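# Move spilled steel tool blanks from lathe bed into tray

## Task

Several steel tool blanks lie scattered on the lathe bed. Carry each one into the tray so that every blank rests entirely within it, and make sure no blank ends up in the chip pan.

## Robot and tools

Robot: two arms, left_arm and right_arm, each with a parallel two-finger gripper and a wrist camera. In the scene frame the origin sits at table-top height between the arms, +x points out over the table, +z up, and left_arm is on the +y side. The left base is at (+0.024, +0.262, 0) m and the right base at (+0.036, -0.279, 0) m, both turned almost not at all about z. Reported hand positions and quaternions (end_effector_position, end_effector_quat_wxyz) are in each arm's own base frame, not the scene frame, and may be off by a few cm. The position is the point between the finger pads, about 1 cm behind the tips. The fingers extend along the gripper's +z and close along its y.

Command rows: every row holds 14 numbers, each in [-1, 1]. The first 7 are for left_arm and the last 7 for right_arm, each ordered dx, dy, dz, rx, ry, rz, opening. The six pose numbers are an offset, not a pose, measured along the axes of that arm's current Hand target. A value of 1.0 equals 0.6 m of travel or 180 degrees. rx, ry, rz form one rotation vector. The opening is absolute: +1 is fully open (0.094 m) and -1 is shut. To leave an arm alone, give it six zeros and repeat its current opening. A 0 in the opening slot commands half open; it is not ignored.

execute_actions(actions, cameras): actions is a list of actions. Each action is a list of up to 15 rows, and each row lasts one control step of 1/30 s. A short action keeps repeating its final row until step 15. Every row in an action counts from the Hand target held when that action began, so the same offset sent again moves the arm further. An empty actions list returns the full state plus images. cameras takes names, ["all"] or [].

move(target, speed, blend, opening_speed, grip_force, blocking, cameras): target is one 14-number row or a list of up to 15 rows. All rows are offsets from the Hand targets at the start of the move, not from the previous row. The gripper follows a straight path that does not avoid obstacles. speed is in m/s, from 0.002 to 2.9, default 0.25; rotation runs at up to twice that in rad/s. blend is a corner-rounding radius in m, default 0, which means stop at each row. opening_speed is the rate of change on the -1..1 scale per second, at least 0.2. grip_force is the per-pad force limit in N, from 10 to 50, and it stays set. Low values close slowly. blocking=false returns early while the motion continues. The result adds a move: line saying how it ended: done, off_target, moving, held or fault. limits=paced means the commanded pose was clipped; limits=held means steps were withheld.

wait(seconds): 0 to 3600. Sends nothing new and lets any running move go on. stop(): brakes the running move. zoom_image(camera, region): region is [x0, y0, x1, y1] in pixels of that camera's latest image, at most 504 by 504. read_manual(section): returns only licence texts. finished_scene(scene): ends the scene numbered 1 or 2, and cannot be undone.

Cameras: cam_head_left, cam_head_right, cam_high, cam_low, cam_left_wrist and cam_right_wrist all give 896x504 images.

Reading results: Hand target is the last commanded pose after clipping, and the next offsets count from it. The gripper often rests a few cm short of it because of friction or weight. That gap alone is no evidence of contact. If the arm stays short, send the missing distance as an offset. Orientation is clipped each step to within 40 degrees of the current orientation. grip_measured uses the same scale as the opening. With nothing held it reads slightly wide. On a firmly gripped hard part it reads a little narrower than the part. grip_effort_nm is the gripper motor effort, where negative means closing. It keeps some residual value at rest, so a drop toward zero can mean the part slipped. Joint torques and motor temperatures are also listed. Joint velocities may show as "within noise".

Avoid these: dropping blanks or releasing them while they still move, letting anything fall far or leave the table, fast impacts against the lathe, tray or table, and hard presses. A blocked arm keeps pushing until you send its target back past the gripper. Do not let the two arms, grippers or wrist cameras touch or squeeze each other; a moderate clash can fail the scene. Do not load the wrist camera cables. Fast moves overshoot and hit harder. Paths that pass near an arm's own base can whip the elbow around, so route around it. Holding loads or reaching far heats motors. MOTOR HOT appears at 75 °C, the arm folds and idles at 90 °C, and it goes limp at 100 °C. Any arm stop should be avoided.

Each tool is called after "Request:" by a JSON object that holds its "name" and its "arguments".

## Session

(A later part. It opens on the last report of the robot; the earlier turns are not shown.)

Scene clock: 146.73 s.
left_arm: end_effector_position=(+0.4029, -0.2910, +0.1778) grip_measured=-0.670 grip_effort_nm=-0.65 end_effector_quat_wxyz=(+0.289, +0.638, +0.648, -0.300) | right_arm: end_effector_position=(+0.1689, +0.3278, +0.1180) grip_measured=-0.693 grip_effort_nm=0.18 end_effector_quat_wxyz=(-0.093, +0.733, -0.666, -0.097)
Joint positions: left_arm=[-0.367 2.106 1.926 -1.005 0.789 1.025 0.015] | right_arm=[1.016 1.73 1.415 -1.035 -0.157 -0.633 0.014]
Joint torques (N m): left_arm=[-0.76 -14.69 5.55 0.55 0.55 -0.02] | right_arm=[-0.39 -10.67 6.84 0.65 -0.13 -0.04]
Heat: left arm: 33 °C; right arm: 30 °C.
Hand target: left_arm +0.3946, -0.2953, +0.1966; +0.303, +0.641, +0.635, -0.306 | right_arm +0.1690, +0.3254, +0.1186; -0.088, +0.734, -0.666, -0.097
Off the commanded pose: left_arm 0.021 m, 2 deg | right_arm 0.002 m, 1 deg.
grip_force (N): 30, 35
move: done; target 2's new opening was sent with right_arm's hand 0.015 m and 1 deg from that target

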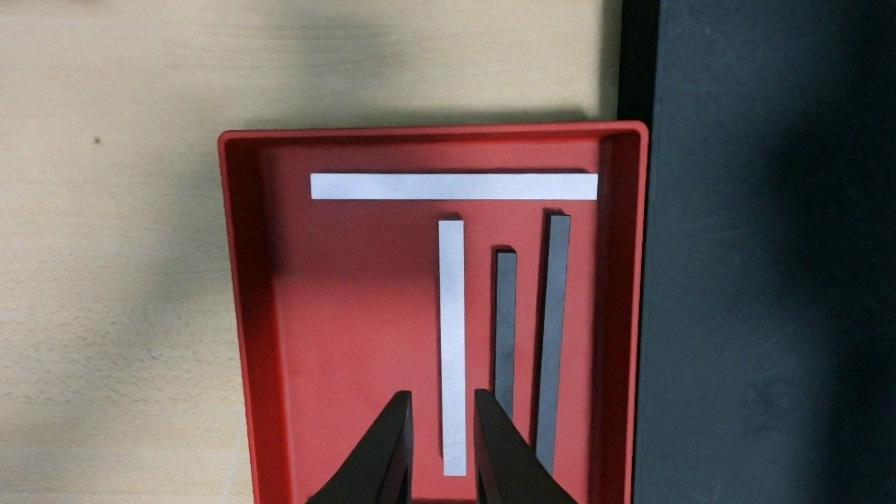

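Request:
{"name": "move", "arguments": {"target": [[0,0,0,0,0,0,-0.72,0.1475,-0.0148,-0.2662,0.001,-0.07,0.003,-0.45],[0,0,0,0,0,0,-0.72,0.3358,-0.3415,-0.2995,0.002,-0.1944,0.008,-0.45]], "speed": [0.5,0.45], "blend": [0.05,0], "grip_force": [30,50], "cameras": ["cam_right_wrist","cam_left_wrist"]}}

Scene clock: 151.47 s.
left_arm: end_effector_position=(+0.4029, -0.2910, +0.1778) grip_measured=-0.670 grip_effort_nm=-0.65 end_effector_quat_wxyz=(+0.289, +0.638, +0.648, -0.300) | right_arm: end_effector_position=(+0.3909, +0.1098, +0.2426) grip_measured=-0.453 grip_effort_nm=0.18 end_effector_quat_wxyz=(-0.336, +0.644, -0.637, -0.259)
Joint positions: left_arm=[-0.367 2.106 1.926 -1.005 0.789 1.025 0.015] | right_arm=[-0.077 1.995 2.033 -1.553 -0.874 -1.633 0.026]
Joint torques (N m): left_arm=[-0.76 -14.71 5.56 0.55 0.55 -0.02] | right_arm=[-1.16 -10.78 7.58 0.32 -0.65 -0.06]
Heat: left arm: 33 °C; right arm: 30 °C.
Hand target: left_arm +0.3946, -0.2953, +0.1966; +0.303, +0.641, +0.635, -0.306 | right_arm +0.3962, +0.1051, +0.2399; -0.286, +0.663, -0.618, -0.312
Off the commanded pose: left_arm 0.021 m, 2 deg | right_arm 0.008 m, 9 deg.
joint sent to its limit (right arm) — joint 4 (wrist pitch), lower limit. The joint targets are off in orientation, not in position.
grip_force (N): 30, 50
move: off_target (right_arm)
Images, in order (width x height): cam_left_wrist 896x504, cam_right_wrist 896x504.

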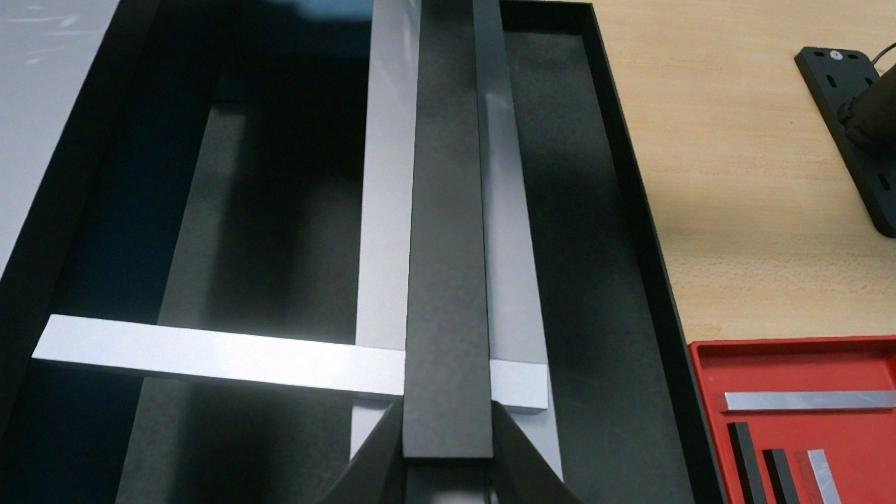

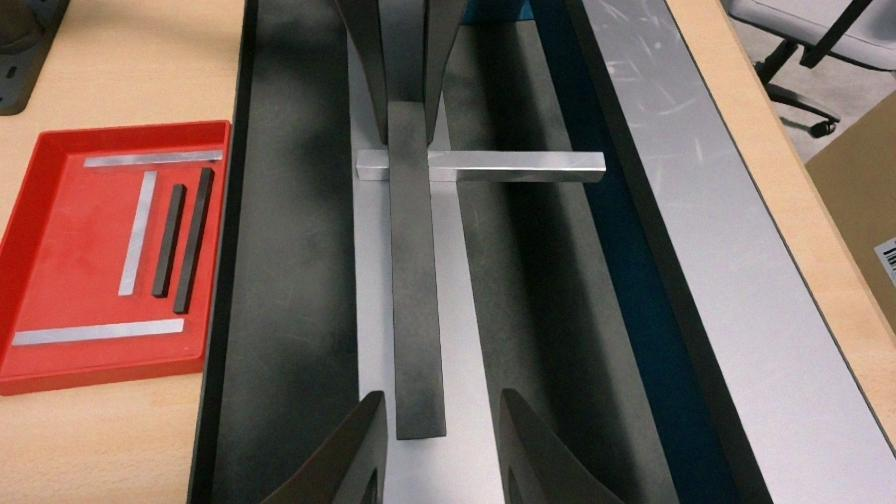

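Request:
{"name": "move", "arguments": {"target": [[0,0,0,0,0,0,-0.72,0.0517,0.0085,0.0606,0,0,0,-0.45]], "speed": [0.2], "cameras": ["cam_right_wrist"]}}

Scene clock: 153.00 s.
left_arm: end_effector_position=(+0.4029, -0.2910, +0.1778) grip_measured=-0.670 grip_effort_nm=-0.65 end_effector_quat_wxyz=(+0.289, +0.638, +0.648, -0.300) | right_arm: end_effector_position=(+0.3785, +0.1171, +0.2245) grip_measured=-0.453 grip_effort_nm=0.18 end_effector_quat_wxyz=(-0.316, +0.662, -0.617, -0.284)
Joint positions: left_arm=[-0.367 2.106 1.926 -1.005 0.789 1.025 0.015] | right_arm=[-0.06 2.017 1.988 -1.593 -0.876 -1.725 0.026]
Joint torques (N m): left_arm=[-0.76 -14.71 5.56 0.55 0.55 -0.02] | right_arm=[-0.59 -6.94 3.96 0.58 -0.41 -0.11]
Heat: left arm: 33 °C; right arm: 30 °C.
Hand target: left_arm +0.3946, -0.2953, +0.1966; +0.303, +0.641, +0.635, -0.306 | right_arm +0.3901, +0.1126, +0.1929; -0.285, +0.663, -0.618, -0.312
Off the commanded pose: left_arm 0.021 m, 2 deg | right_arm 0.034 m, 5 deg.
joint read past its limit (right arm) — joint 4 (wrist pitch), lower limit.
joint sent to its limit (right arm) — joint 4 (wrist pitch), lower limit. The joint targets still meet the commanded pose.
grip_force (N): 30, 50
move: off_target (right_arm)

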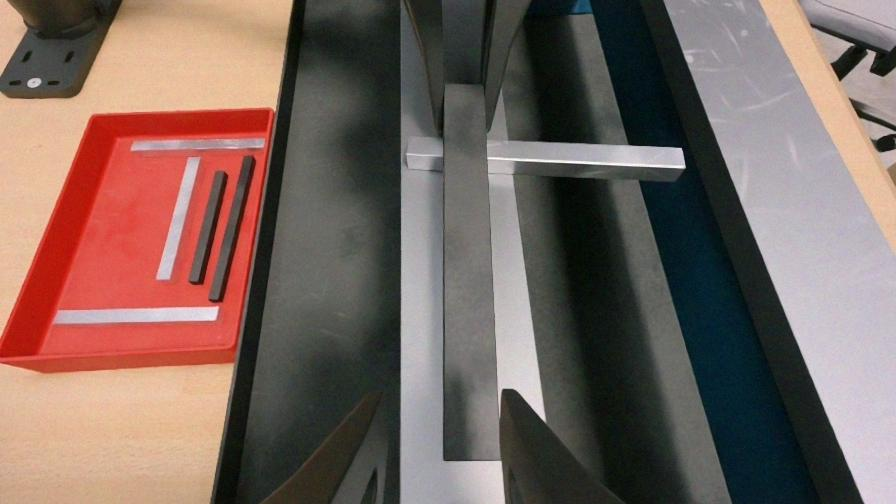

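Request:
{"name": "move", "arguments": {"target": [[0,0,0,0,0,0,-0.72,0.0240,-0.014,0.0190,0,0.03,0,-0.45]], "speed": [0.12], "cameras": ["cam_right_wrist"]}}

Scene clock: 154.63 s.
left_arm: end_effector_position=(+0.4029, -0.2910, +0.1778) grip_measured=-0.670 grip_effort_nm=-0.65 end_effector_quat_wxyz=(+0.289, +0.638, +0.648, -0.300) | right_arm: end_effector_position=(+0.3797, +0.1234, +0.2136) grip_measured=-0.453 grip_effort_nm=0.18 end_effector_quat_wxyz=(-0.285, +0.686, -0.615, -0.267)
Joint positions: left_arm=[-0.367 2.106 1.926 -1.005 0.789 1.025 0.015] | right_arm=[-0.019 2.041 2.022 -1.593 -0.8 -1.716 0.026]
Joint torques (N m): left_arm=[-0.76 -14.71 5.56 0.55 0.55 -0.02] | right_arm=[-1.47 -4.79 5.9 0.61 -0.18 -0.01]
Heat: left arm: 33 °C; right arm: 30 °C.
Hand target: left_arm +0.3946, -0.2953, +0.1966; +0.303, +0.641, +0.635, -0.306 | right_arm +0.3984, +0.1127, +0.1744; -0.256, +0.677, -0.631, -0.280
Off the commanded pose: left_arm 0.021 m, 2 deg | right_arm 0.045 m, 4 deg.
joint read past its limit (right arm) — joint 4 (wrist pitch), lower limit.
joint sent to its limit (right arm) — joint 4 (wrist pitch), lower limit. The joint targets are off in position, not in orientation.
grip_force (N): 30, 50
move: off_target (right_arm)

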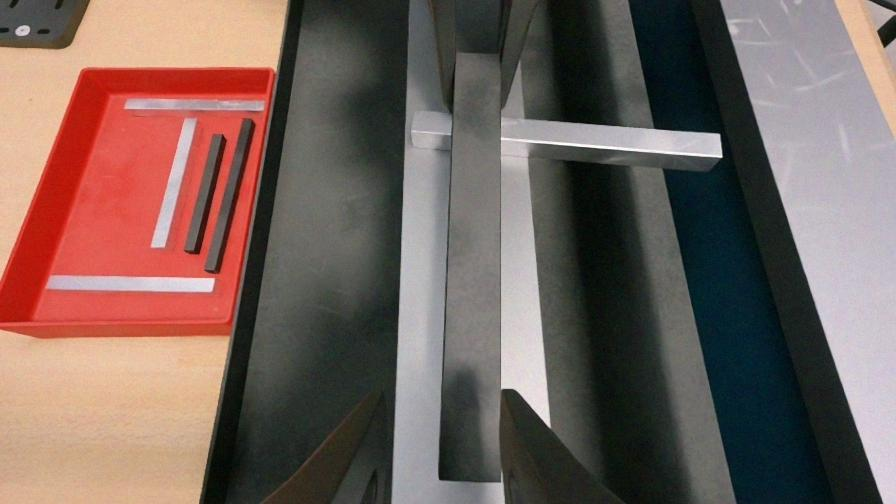

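Request:
{"name": "move", "arguments": {"target": [[0,0,0,0,0,0,-0.5,0,0,0,0,0,0,-0.45],[-0.0490,0,-0.0719,0,0,0,-0.5,-0.1181,-0.0523,-0.1081,0.15,0.03,0.2,-0.45],[0.0591,-0.1097,-0.2410,0,0,0,-0.5,-0.2209,-0.1297,0.0511,0.302,0.0622,0.3937,-0.45]], "speed": [0.1,0.3,0.4], "blend": [0,0.015,0], "grip_force": [50,50], "cameras": ["cam_right_wrist","cam_head_left"]}}

Scene clock: 161.63 s.
left_arm: end_effector_position=(+0.3301, -0.1754, +0.2500) grip_measured=-0.502 grip_effort_nm=0.13 end_effector_quat_wxyz=(+0.290, +0.659, +0.624, -0.303) | right_arm: end_effector_position=(+0.4649, +0.2362, +0.2591) grip_measured=-0.453 grip_effort_nm=0.18 end_effector_quat_wxyz=(+0.277, -0.048, +0.959, +0.027)
Joint positions: left_arm=[-0.116 1.837 1.852 -1.506 0.863 1.474 0.023] | right_arm=[0.539 2.348 2.822 -1.516 0.206 0.383 0.026]
Joint torques (N m): left_arm=[4.07 -10.36 5.31 -0.07 0.6 0.06] | right_arm=[-0.25 -12.85 6.99 1.21 0.25 0.11]
Heat: left arm: 33 °C; right arm: 30 °C.
Hand target: left_arm +0.3299, -0.1600, +0.2601; +0.303, +0.641, +0.635, -0.306 | right_arm +0.4682, +0.2339, +0.2451; +0.258, -0.042, +0.965, +0.012
Off the commanded pose: left_arm 0.018 m, 3 deg | right_arm 0.015 m, 3 deg.
move: off_target (left_arm, right_arm)
Images, in order (width x height): cam_head_left 896x504, cam_right_wrist 896x504.

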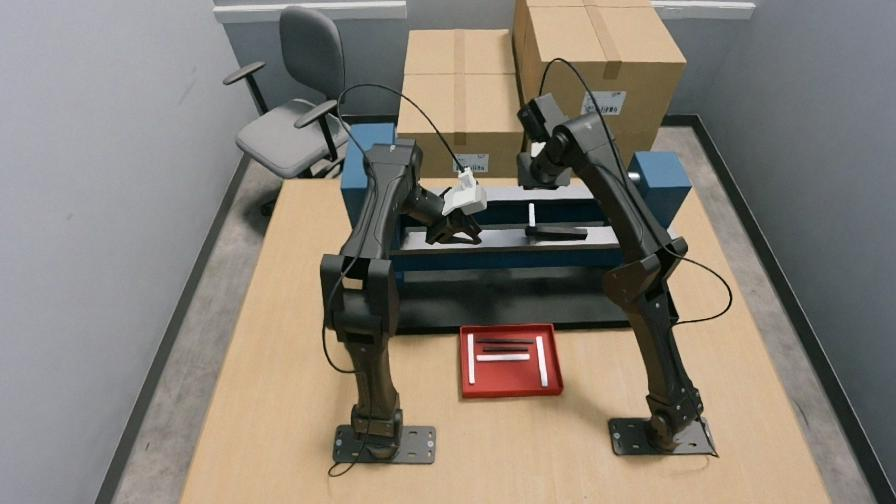

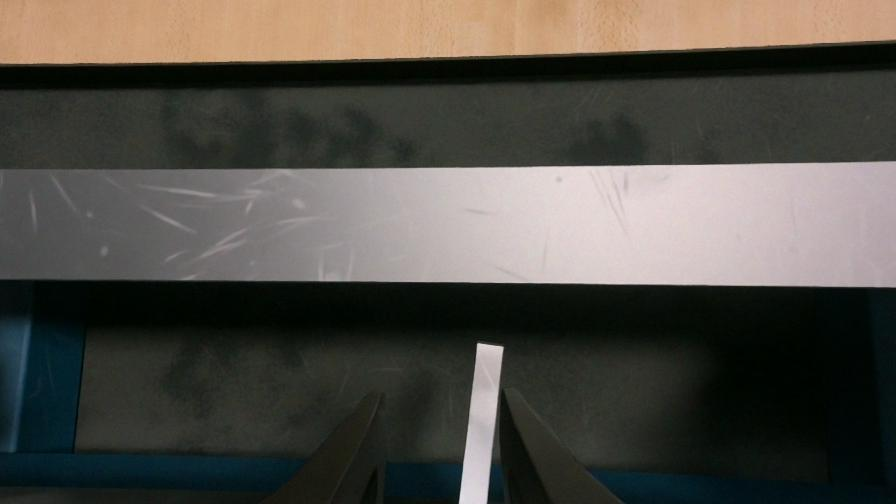

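Request:
{"name": "move", "arguments": {"target": [[0,0,0,0,0,0,-0.5,0.0529,-0.0280,0.0850,0.0161,0,0.0279,-0.45]], "speed": [0.2], "cameras": ["cam_right_wrist"]}}

Scene clock: 163.33 s.
left_arm: end_effector_position=(+0.3301, -0.1754, +0.2500) grip_measured=-0.502 grip_effort_nm=0.13 end_effector_quat_wxyz=(+0.290, +0.659, +0.624, -0.303) | right_arm: end_effector_position=(+0.4671, +0.2218, +0.1792) grip_measured=-0.453 grip_effort_nm=0.17 end_effector_quat_wxyz=(+0.250, -0.001, +0.968, +0.000)
Joint positions: left_arm=[-0.116 1.837 1.852 -1.506 0.863 1.474 0.023] | right_arm=[0.526 2.152 2.156 -1.129 0.245 0.469 0.026]
Joint torques (N m): left_arm=[4.05 -10.37 5.33 -0.07 0.61 0.05] | right_arm=[-0.43 -17.7 5.15 1.39 0.29 0.08]
Heat: left arm: 33 °C; right arm: 30 °C.
Hand target: left_arm +0.3299, -0.1600, +0.2601; +0.303, +0.641, +0.635, -0.306 | right_arm +0.4677, +0.2169, +0.1850; +0.259, +0.007, +0.966, -0.001
Off the commanded pose: left_arm 0.018 m, 3 deg | right_arm 0.008 m, 1 deg.
move: done

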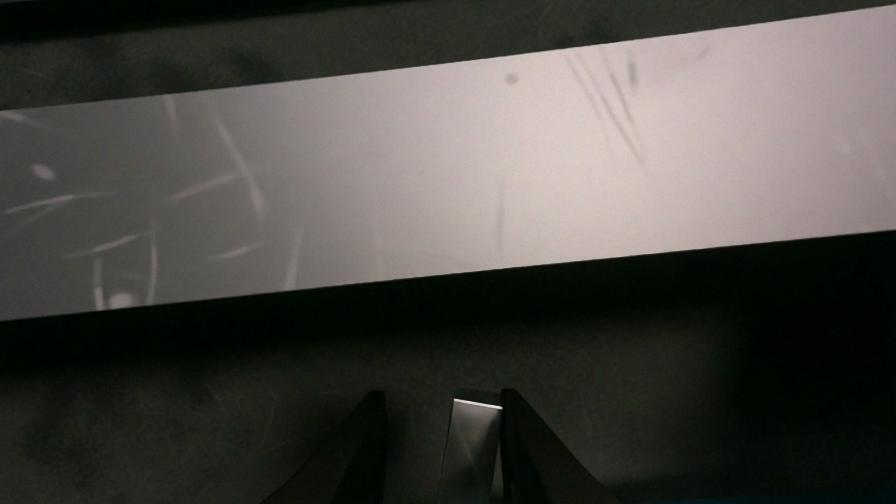

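Request:
{"name": "move", "arguments": {"target": [[0,0,0,0,0,0,-0.5,0.0144,-0.0108,-0.0083,0.0175,0,0.0303,-0.45],[0,0,0,0,0,0,-0.5,0.0261,-0.0108,0.0119,0.0175,0,0.0303,-0.45]], "speed": [0.12,0.12], "blend": [0.003,0], "cameras": ["cam_right_wrist"]}}

Scene clock: 165.07 s.
left_arm: end_effector_position=(+0.3301, -0.1754, +0.2500) grip_measured=-0.502 grip_effort_nm=0.13 end_effector_quat_wxyz=(+0.290, +0.659, +0.624, -0.303) | right_arm: end_effector_position=(+0.4599, +0.2120, +0.1551) grip_measured=-0.453 grip_effort_nm=0.18 end_effector_quat_wxyz=(+0.241, +0.054, +0.969, -0.021)
Joint positions: left_arm=[-0.116 1.837 1.852 -1.506 0.863 1.474 0.023] | right_arm=[0.535 2.137 2.047 -1.089 0.297 0.586 0.026]
Joint torques (N m): left_arm=[4.05 -10.36 5.33 -0.07 0.61 0.05] | right_arm=[0.32 -19.67 5.26 1.25 0.34 0.11]
Heat: left arm: 33 °C; right arm: 30 °C.
Hand target: left_arm +0.3299, -0.1600, +0.2601; +0.303, +0.641, +0.635, -0.306 | right_arm +0.4576, +0.2106, +0.1712; +0.258, +0.060, +0.964, -0.016
Off the commanded pose: left_arm 0.018 m, 3 deg | right_arm 0.016 m, 2 deg.
move: off_target (right_arm)

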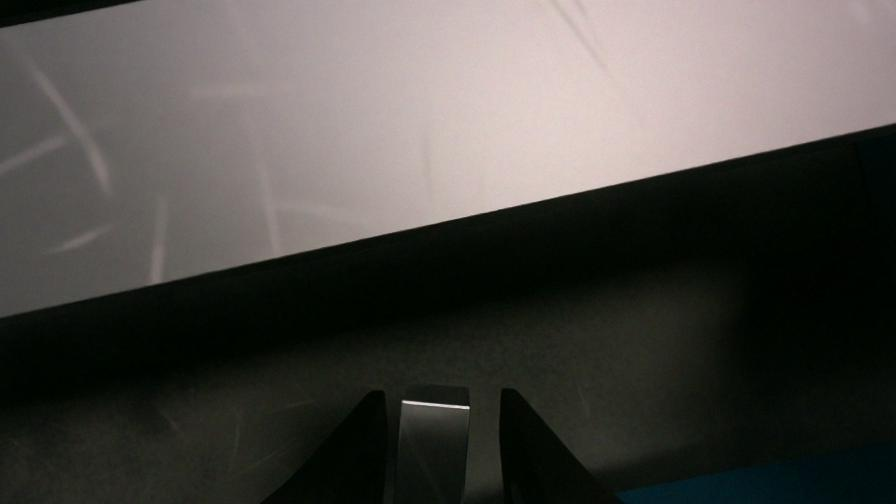

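Request:
{"name": "move", "arguments": {"target": [[0,0,0,0,0,0,-0.5,-0.0100,0.002,-0.0173,0,0,0,-0.45]], "speed": [0.12], "cameras": ["cam_right_wrist"]}}

Scene clock: 166.23 s.
left_arm: end_effector_position=(+0.3301, -0.1754, +0.2500) grip_measured=-0.502 grip_effort_nm=0.13 end_effector_quat_wxyz=(+0.290, +0.659, +0.624, -0.303) | right_arm: end_effector_position=(+0.4601, +0.2118, +0.1646) grip_measured=-0.453 grip_effort_nm=0.18 end_effector_quat_wxyz=(+0.244, +0.055, +0.968, -0.019)
Joint positions: left_arm=[-0.116 1.837 1.852 -1.506 0.863 1.474 0.023] | right_arm=[0.535 2.137 2.083 -1.117 0.299 0.588 0.026]
Joint torques (N m): left_arm=[4.04 -10.36 5.33 -0.07 0.61 0.05] | right_arm=[0.47 -18.21 8.47 0.97 0.33 0.11]
Heat: left arm: 33 °C; right arm: 31 °C.
Hand target: left_arm +0.3299, -0.1600, +0.2601; +0.303, +0.641, +0.635, -0.306 | right_arm +0.4578, +0.2118, +0.1831; +0.258, +0.060, +0.964, -0.016
Off the commanded pose: left_arm 0.018 m, 3 deg | right_arm 0.019 m, 2 deg.
move: off_target (right_arm)

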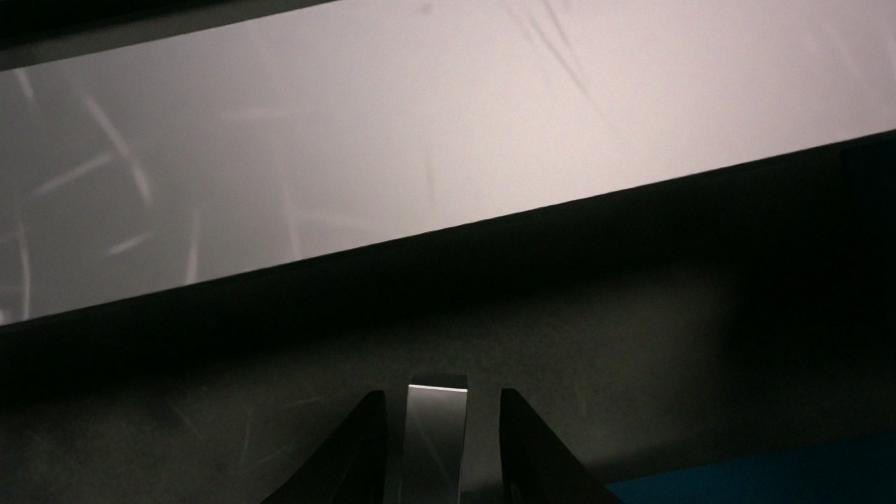

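Request:
{"name": "move", "arguments": {"target": [[0,0,0,0,0,0,-0.5,0,0,0,0,0,0,-0.9],[0,0,0,0,0,0,-0.5,0.0418,0,-0.0012,0,0,0,-0.9]], "speed": [0.1,0.08], "cameras": ["cam_right_wrist","cam_head_left","cam_high"]}}

Request:
{"name": "zoom_image", "arguments": {"camera": "cam_head_left", "region": [440, 180, 640, 280]}}

Scene clock: 167.83 s.
left_arm: end_effector_position=(+0.3301, -0.1754, +0.2500) grip_measured=-0.502 grip_effort_nm=0.13 end_effector_quat_wxyz=(+0.290, +0.659, +0.624, -0.303) | right_arm: end_effector_position=(+0.4393, +0.2152, +0.1639) grip_measured=-0.796 grip_effort_nm=-0.98 end_effector_quat_wxyz=(+0.249, +0.055, +0.967, -0.019)
Joint positions: left_arm=[-0.116 1.837 1.852 -1.506 0.863 1.474 0.023] | right_arm=[0.569 2.052 1.946 -1.065 0.318 0.617 0.01]
Joint torques (N m): left_arm=[4.05 -10.37 5.34 -0.07 0.61 0.05] | right_arm=[0.4 -17.54 4.75 1.27 0.29 0.12]
Heat: left arm: 33 °C; right arm: 31 °C.
Hand target: left_arm +0.3299, -0.1600, +0.2601; +0.303, +0.641, +0.635, -0.306 | right_arm +0.4357, +0.2146, +0.1710; +0.258, +0.060, +0.964, -0.016
Off the commanded pose: left_arm 0.018 m, 3 deg | right_arm 0.008 m, 1 deg.
move: done
Images, in order (width x height): cam_head_left 896x504, cam_high 896x504, cam_right_wrist 896x504.

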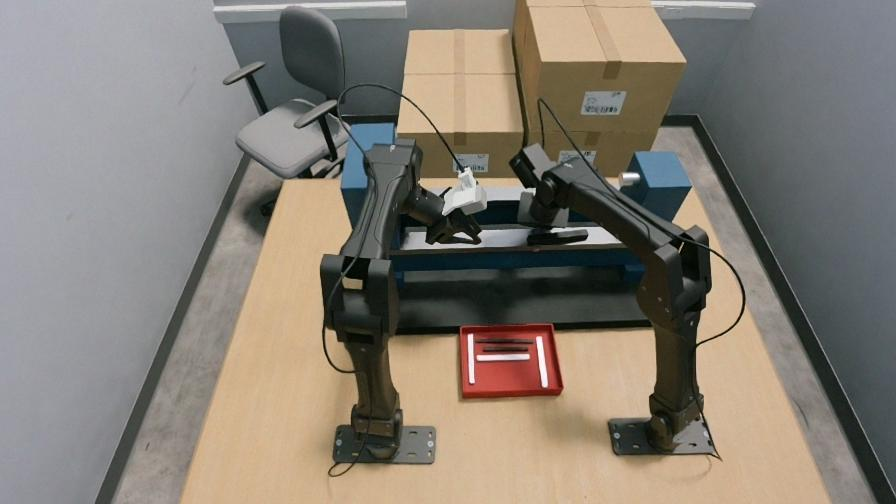

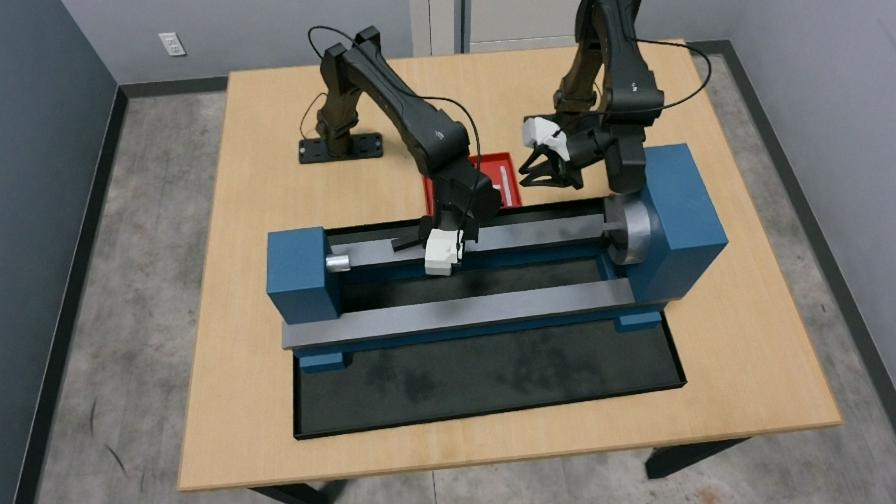

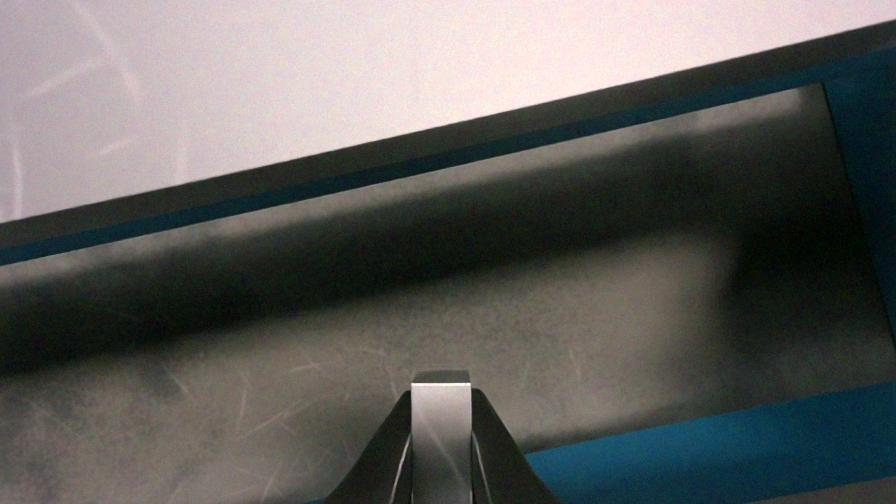

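Scaled by 2.520 from the camera's image (finer frame: 1280x720).

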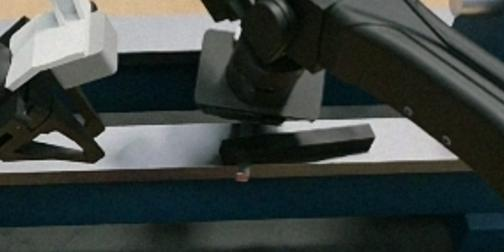

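Request:
{"name": "move", "arguments": {"target": [[0,0,0,0,0,0,-0.45,0,0,0,0,0,0,-0.6],[0,0,0,0,0,0,-0.45,-0.075,0,-0.1299,0,0,0,-0.6],[0,0,0,0,0,0,-0.45,-0.0007,-0.2548,-0.1921,0,0,0,-0.6],[-0.1571,0.0993,0.2470,-0.0281,0.0222,-0.0227,-0.45,-0.0007,-0.2548,-0.1921,0,0,0,-0.6]], "speed": [0.1,0.2,0.4,0.4], "blend": [0,0.02,0.03,0], "cameras": ["cam_right_wrist","cam_left_wrist"]}}

Scene clock: 171.57 s.
left_arm: end_effector_position=(+0.3823, -0.3324, +0.2311) grip_measured=-0.452 grip_effort_nm=0.14 end_effector_quat_wxyz=(+0.283, +0.615, +0.686, -0.267) | right_arm: end_effector_position=(+0.3586, +0.0688, +0.2784) grip_measured=-0.603 grip_effort_nm=0.18 end_effector_quat_wxyz=(+0.266, +0.065, +0.962, -0.013)
Joint positions: left_arm=[-0.503 2.068 2.097 -1.082 0.641 0.784 0.026] | right_arm=[0.286 1.565 1.786 -1.289 0.202 0.37 0.019]
Joint torques (N m): left_arm=[0.09 -10.81 8.14 0.84 0.3 -0.04] | right_arm=[-0.01 -7.47 4.86 1.48 0.1 -0.07]
Heat: left arm: 33 °C; right arm: 31 °C.
Hand target: left_arm +0.3880, -0.3350, +0.2401; +0.298, +0.614, +0.681, -0.266 | right_arm +0.3602, +0.0698, +0.2711; +0.258, +0.060, +0.964, -0.016
Off the commanded pose: left_arm 0.011 m, 2 deg | right_arm 0.008 m, 1 deg.
move: off_target (left_arm)
Images, in order (width x height): cam_left_wrist 896x504, cam_right_wrist 896x504.

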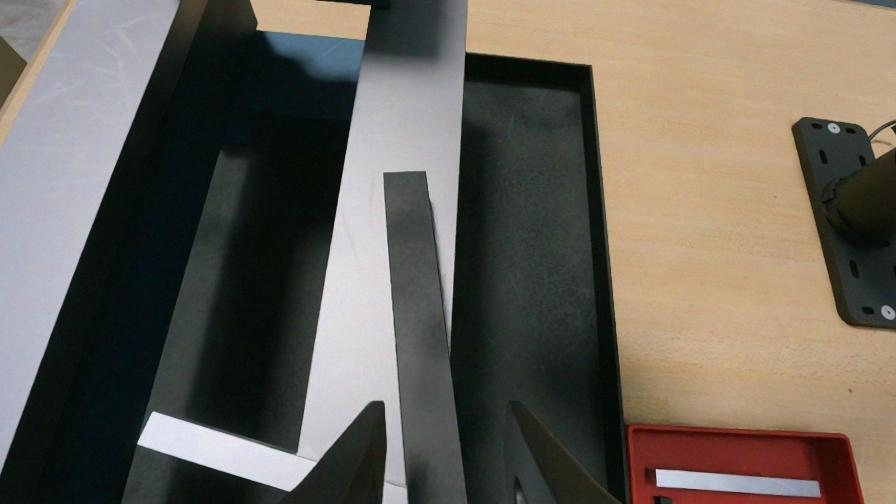

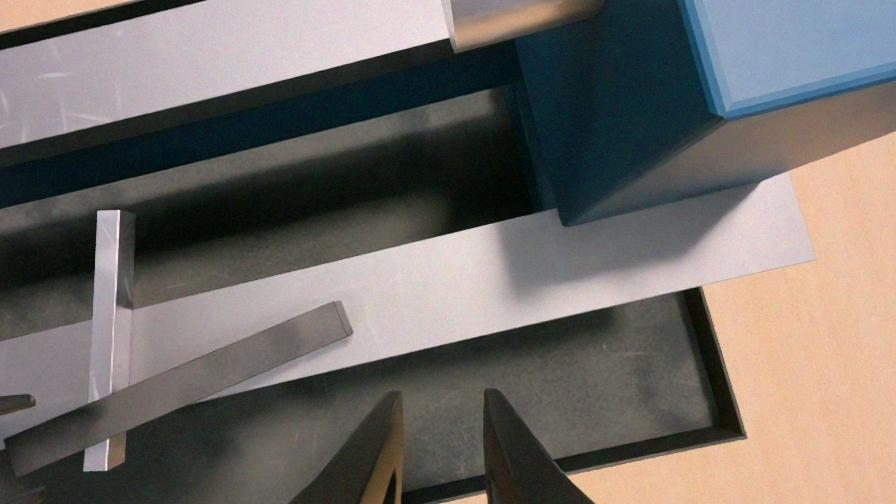

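Request:
{"name": "move", "arguments": {"target": [[0.0068,0.0142,0.0785,-0.0277,0.0556,-0.0257,-0.45,0,0,0,0,0,0,-0.6]], "speed": [0.2], "cameras": ["cam_left_wrist","cam_right_wrist"]}}

Scene clock: 173.90 s.
left_arm: end_effector_position=(+0.3971, -0.3632, +0.2010) grip_measured=-0.452 grip_effort_nm=0.14 end_effector_quat_wxyz=(+0.248, +0.595, +0.740, -0.193) | right_arm: end_effector_position=(+0.3586, +0.0688, +0.2784) grip_measured=-0.603 grip_effort_nm=0.19 end_effector_quat_wxyz=(+0.266, +0.065, +0.962, -0.013)
Joint positions: left_arm=[-0.609 2.221 2.298 -1.143 0.409 0.639 0.026] | right_arm=[0.286 1.565 1.786 -1.289 0.202 0.37 0.019]
Joint torques (N m): left_arm=[-0.18 -11.48 8.1 0.73 0.18 -0.05] | right_arm=[-0.01 -7.46 4.89 1.49 0.09 -0.08]
Heat: left arm: 33 °C; right arm: 31 °C.
Hand target: left_arm +0.3999, -0.3656, +0.2051; +0.253, +0.594, +0.739, -0.193 | right_arm +0.3602, +0.0698, +0.2711; +0.258, +0.060, +0.964, -0.016
Off the commanded pose: left_arm 0.005 m, 1 deg | right_arm 0.008 m, 1 deg.
move: done

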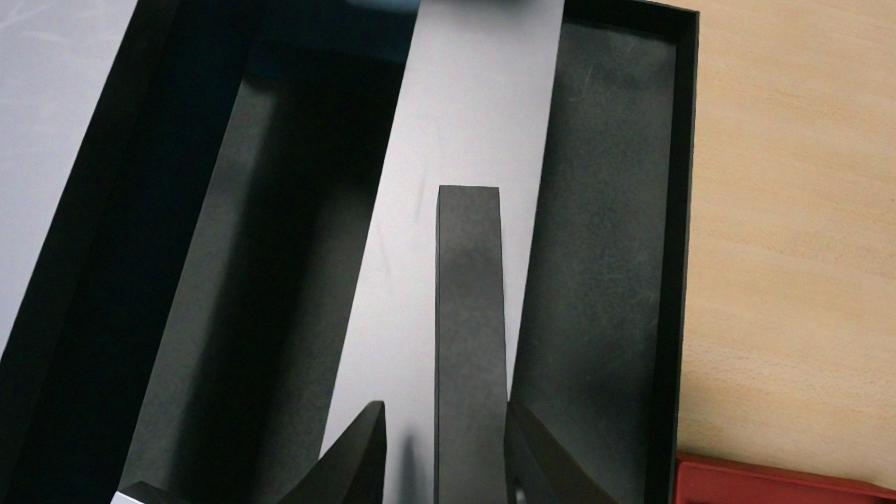

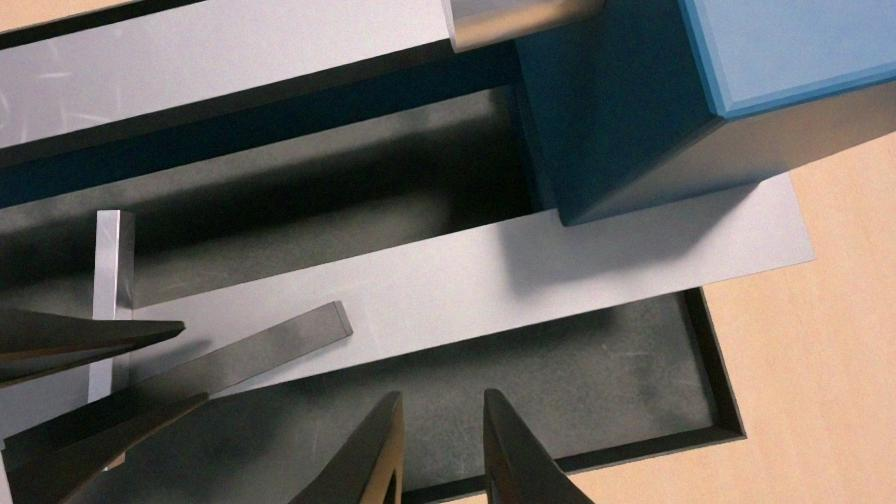

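Request:
{"name": "move", "arguments": {"target": [[0,-0.0115,0,0,0,0,-0.45,0,0,0,0,0,0,-0.6],[0.0256,-0.0115,0.0339,0,0,0,-0.45,0,0,0,0,0,0,-0.6]], "speed": [0.12,0.1], "blend": [0.003,0], "cameras": ["cam_left_wrist","cam_right_wrist"]}}

Scene clock: 175.27 s.
left_arm: end_effector_position=(+0.4002, -0.3721, +0.1975) grip_measured=-0.452 grip_effort_nm=0.13 end_effector_quat_wxyz=(+0.281, +0.593, +0.727, -0.202) | right_arm: end_effector_position=(+0.3586, +0.0688, +0.2784) grip_measured=-0.603 grip_effort_nm=0.19 end_effector_quat_wxyz=(+0.266, +0.065, +0.962, -0.013)
Joint positions: left_arm=[-0.614 2.162 2.145 -0.974 0.428 0.626 0.026] | right_arm=[0.286 1.565 1.786 -1.289 0.202 0.37 0.019]
Joint torques (N m): left_arm=[-0.62 -11.64 4.23 0.65 -0.04 -0.01] | right_arm=[-0.01 -7.46 4.89 1.48 0.1 -0.07]
Heat: left arm: 33 °C; right arm: 31 °C.
Hand target: left_arm +0.3934, -0.3672, +0.1795; +0.253, +0.594, +0.739, -0.193 | right_arm +0.3602, +0.0698, +0.2711; +0.258, +0.060, +0.964, -0.016
Off the commanded pose: left_arm 0.020 m, 4 deg | right_arm 0.008 m, 1 deg.
move: off_target (left_arm)

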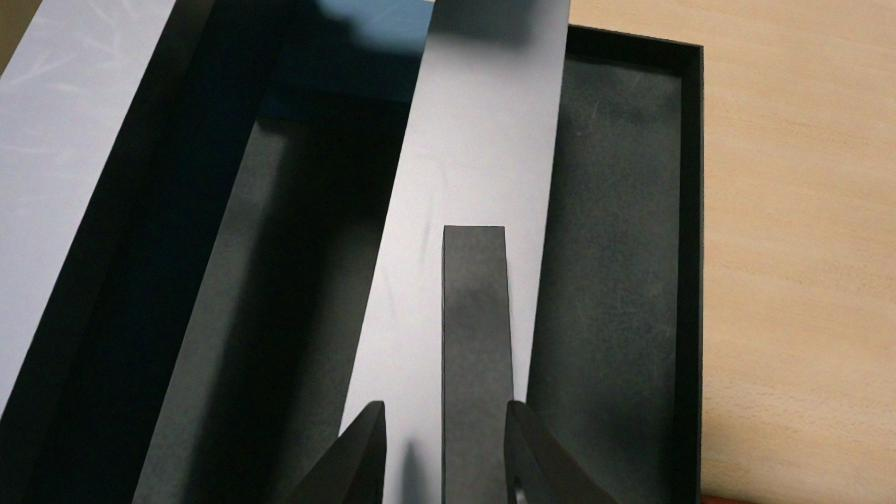

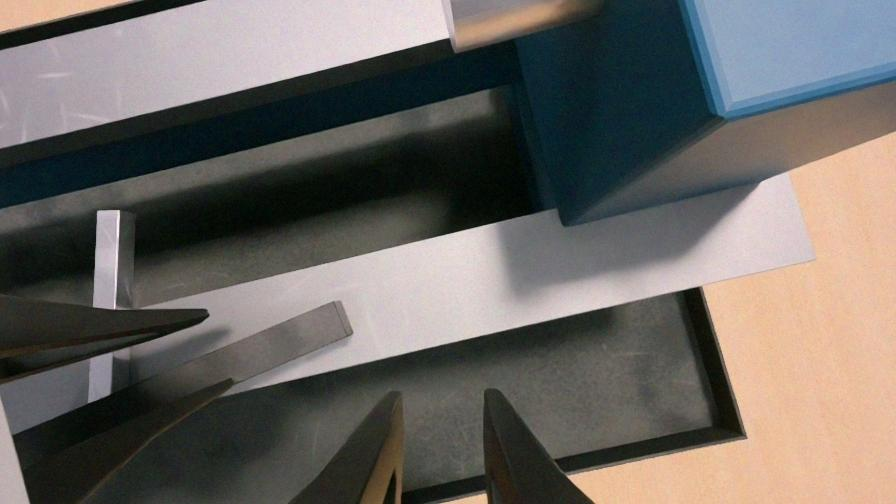

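Request:
{"name": "move", "arguments": {"target": [[-0.0280,0,-0.0372,0,0,0,-0.45,0,0,0,0,0,0,-0.6],[-0.0280,-0.0085,-0.0372,0,0,0,-0.45,0,0,0,0,0,0,-0.6]], "speed": [0.15,0.12], "blend": [0.003,0], "cameras": ["cam_left_wrist"]}}

Scene clock: 176.53 s.
left_arm: end_effector_position=(+0.3875, -0.3636, +0.2009) grip_measured=-0.452 grip_effort_nm=0.13 end_effector_quat_wxyz=(+0.246, +0.593, +0.742, -0.192) | right_arm: end_effector_position=(+0.3586, +0.0688, +0.2784) grip_measured=-0.603 grip_effort_nm=0.19 end_effector_quat_wxyz=(+0.266, +0.065, +0.962, -0.013)
Joint positions: left_arm=[-0.623 2.176 2.225 -1.112 0.399 0.62 0.026] | right_arm=[0.286 1.565 1.786 -1.289 0.202 0.37 0.019]
Joint torques (N m): left_arm=[-0.61 -11.55 8.17 0.74 0.18 -0.05] | right_arm=[-0.02 -7.46 4.89 1.48 0.09 -0.08]
Heat: left arm: 33 °C; right arm: 31 °C.
Hand target: left_arm +0.3881, -0.3682, +0.2073; +0.253, +0.594, +0.739, -0.193 | right_arm +0.3602, +0.0698, +0.2711; +0.258, +0.060, +0.964, -0.016
Off the commanded pose: left_arm 0.008 m, 1 deg | right_arm 0.008 m, 1 deg.
move: done; blend cut to 0.0026 m at target 1

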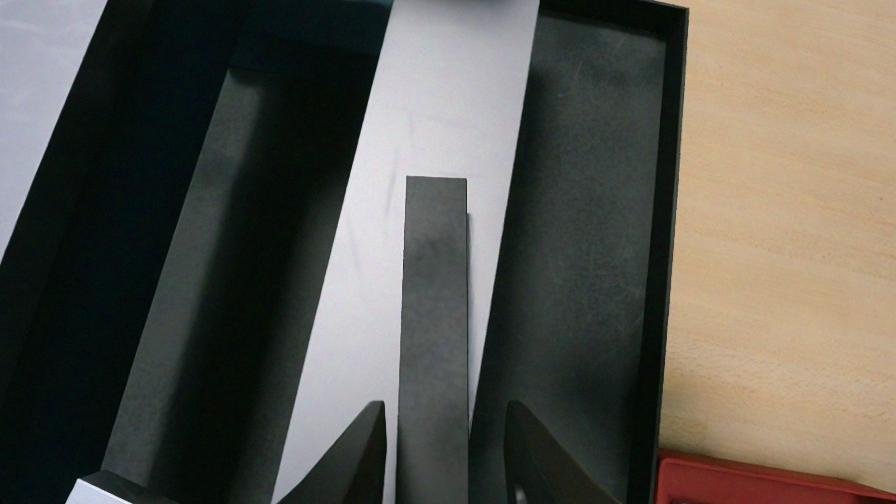

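Request:
{"name": "move", "arguments": {"target": [[0.0010,0.0055,0.0013,0,0,0,-0.45,0,0,0,0,0,0,-0.6],[0.0302,0.0055,0.0399,0,0,0,-0.45,0,0,0,0,0,0,-0.6]], "speed": [0.12,0.1], "blend": [0.001,0], "cameras": ["cam_left_wrist"]}}

Scene clock: 177.70 s.
left_arm: end_effector_position=(+0.3966, -0.3706, +0.1777) grip_measured=-0.452 grip_effort_nm=0.13 end_effector_quat_wxyz=(+0.259, +0.594, +0.737, -0.193) | right_arm: end_effector_position=(+0.3586, +0.0688, +0.2784) grip_measured=-0.603 grip_effort_nm=0.19 end_effector_quat_wxyz=(+0.266, +0.065, +0.962, -0.013)
Joint positions: left_arm=[-0.622 2.174 2.112 -0.974 0.404 0.622 0.026] | right_arm=[0.286 1.565 1.786 -1.289 0.202 0.37 0.019]
Joint torques (N m): left_arm=[-0.16 -13.35 4.74 0.73 0.17 -0.01] | right_arm=[-0.01 -7.45 4.88 1.48 0.1 -0.07]
Heat: left arm: 33 °C; right arm: 31 °C.
Hand target: left_arm +0.3918, -0.3674, +0.1772; +0.253, +0.594, +0.739, -0.193 | right_arm +0.3602, +0.0698, +0.2711; +0.258, +0.060, +0.964, -0.016
Off the commanded pose: left_arm 0.006 m, 1 deg | right_arm 0.008 m, 1 deg.
move: done

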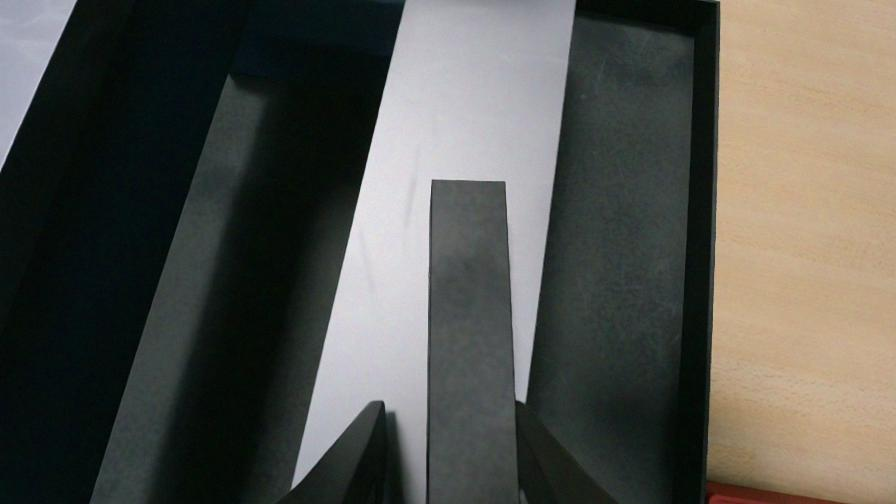

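Request:
{"name": "move", "arguments": {"target": [[0,-0.0095,0,0,0,0,-0.45,0,0,0,0,0,0,-0.6],[0,-0.0095,0,0,0,0,-0.76,0,0,0,0,0,0,-0.6]], "speed": [0.1,0.1], "cameras": ["cam_left_wrist","cam_right_wrist"]}}

Scene clock: 178.87 s.
left_arm: end_effector_position=(+0.3961, -0.3712, +0.1779) grip_measured=-0.682 grip_effort_nm=-1.02 end_effector_quat_wxyz=(+0.265, +0.593, +0.735, -0.194) | right_arm: end_effector_position=(+0.3586, +0.0688, +0.2784) grip_measured=-0.603 grip_effort_nm=0.19 end_effector_quat_wxyz=(+0.266, +0.065, +0.962, -0.013)
Joint positions: left_arm=[-0.624 2.158 2.081 -0.945 0.404 0.618 0.015] | right_arm=[0.286 1.565 1.786 -1.289 0.202 0.37 0.019]
Joint torques (N m): left_arm=[-0.83 -13.6 4.74 0.62 0.12 -0.06] | right_arm=[0.01 -7.45 4.89 1.49 0.09 -0.07]
Heat: left arm: 33 °C; right arm: 31 °C.
Hand target: left_arm +0.3861, -0.3687, +0.1773; +0.253, +0.594, +0.739, -0.193 | right_arm +0.3602, +0.0698, +0.2711; +0.258, +0.060, +0.964, -0.016
Off the commanded pose: left_arm 0.010 m, 1 deg | right_arm 0.008 m, 1 deg.
move: done

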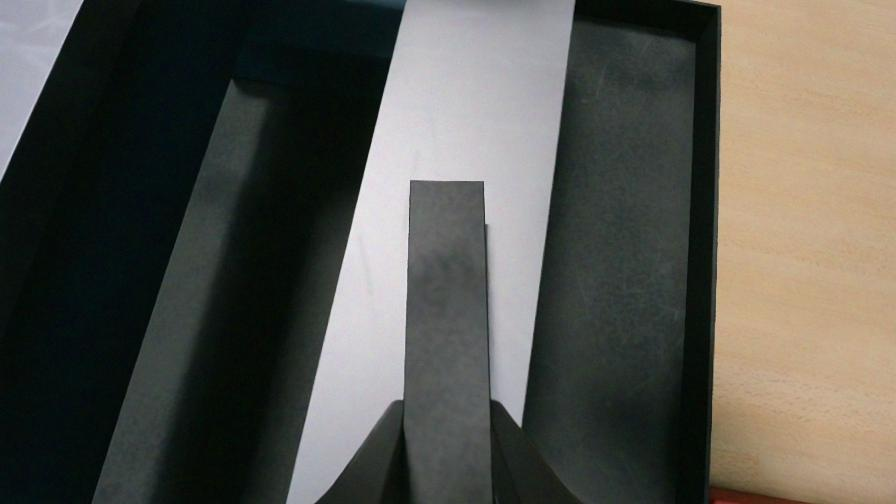

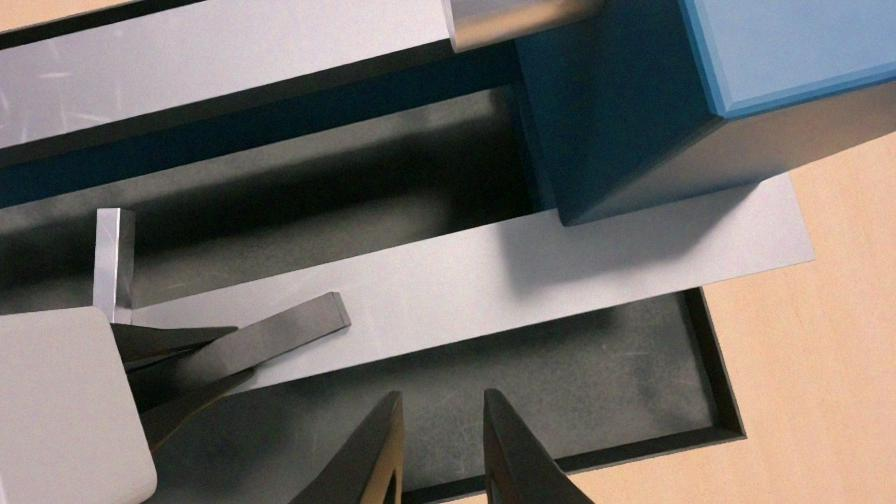

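Request:
{"name": "move", "arguments": {"target": [[-0.0855,0,-0.1130,0,0,0,-0.82,0,0,0,0,0,0,-0.5],[0.2108,-0.3246,-0.1442,0.0312,0.1384,0.0565,-0.82,0,0,0,0,0,0,-0.5],[0.2812,-0.3246,-0.0511,0.0312,0.1384,0.0565,-0.82,0.0058,0.2440,0.0663,0,0,0,-0.5]], "speed": [0.2,0.4,0.25], "blend": [0.015,0.02,0], "cameras": ["cam_left_wrist","cam_right_wrist"]}}

Scene clock: 183.50 s.
left_arm: end_effector_position=(+0.1603, -0.2572, +0.0924) grip_measured=-0.682 grip_effort_nm=-1.02 end_effector_quat_wxyz=(+0.059, +0.698, +0.711, -0.069) | right_arm: end_effector_position=(+0.3922, +0.2160, +0.2385) grip_measured=-0.503 grip_effort_nm=0.19 end_effector_quat_wxyz=(+0.262, +0.054, +0.964, -0.004)
Joint positions: left_arm=[-0.947 1.568 1.155 -1.018 0.116 0.597 0.015] | right_arm=[0.633 1.922 2.055 -1.282 0.333 0.673 0.023]
Joint torques (N m): left_arm=[-0.02 -7.24 5.91 0.44 0.1 -0.06] | right_arm=[-0.29 -10.89 8.18 1.01 0.35 0.11]
Motor temperatures (°C): left_arm=[28 34 28 28 27 23 25] | right_arm=[26 31 28 31 24 25 26]
Heat: left arm: 34 °C; right arm: 31 °C.
Hand target: left_arm +0.1636, -0.2621, +0.0972; +0.075, +0.696, +0.711, -0.073 | right_arm +0.3950, +0.2132, +0.2351; +0.258, +0.060, +0.964, -0.015
Off the commanded pose: left_arm 0.008 m, 2 deg | right_arm 0.005 m, 2 deg.
elbow stopped short (left arm): the move would have taken joint 3 (elbow) straighter than the controller allows.
move: done; blend cut to 0 m at target 1

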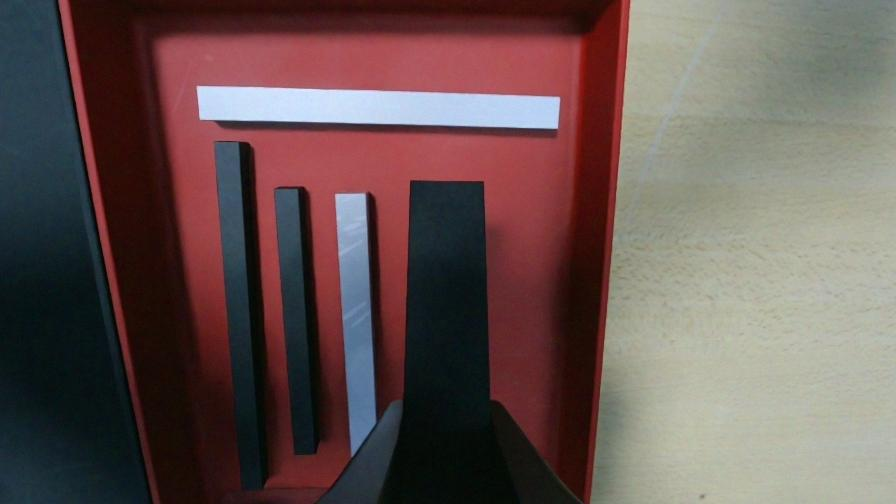

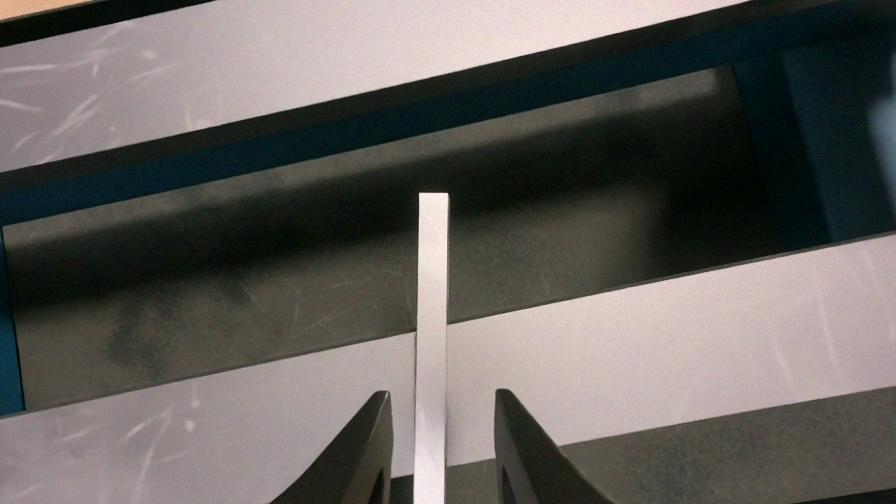

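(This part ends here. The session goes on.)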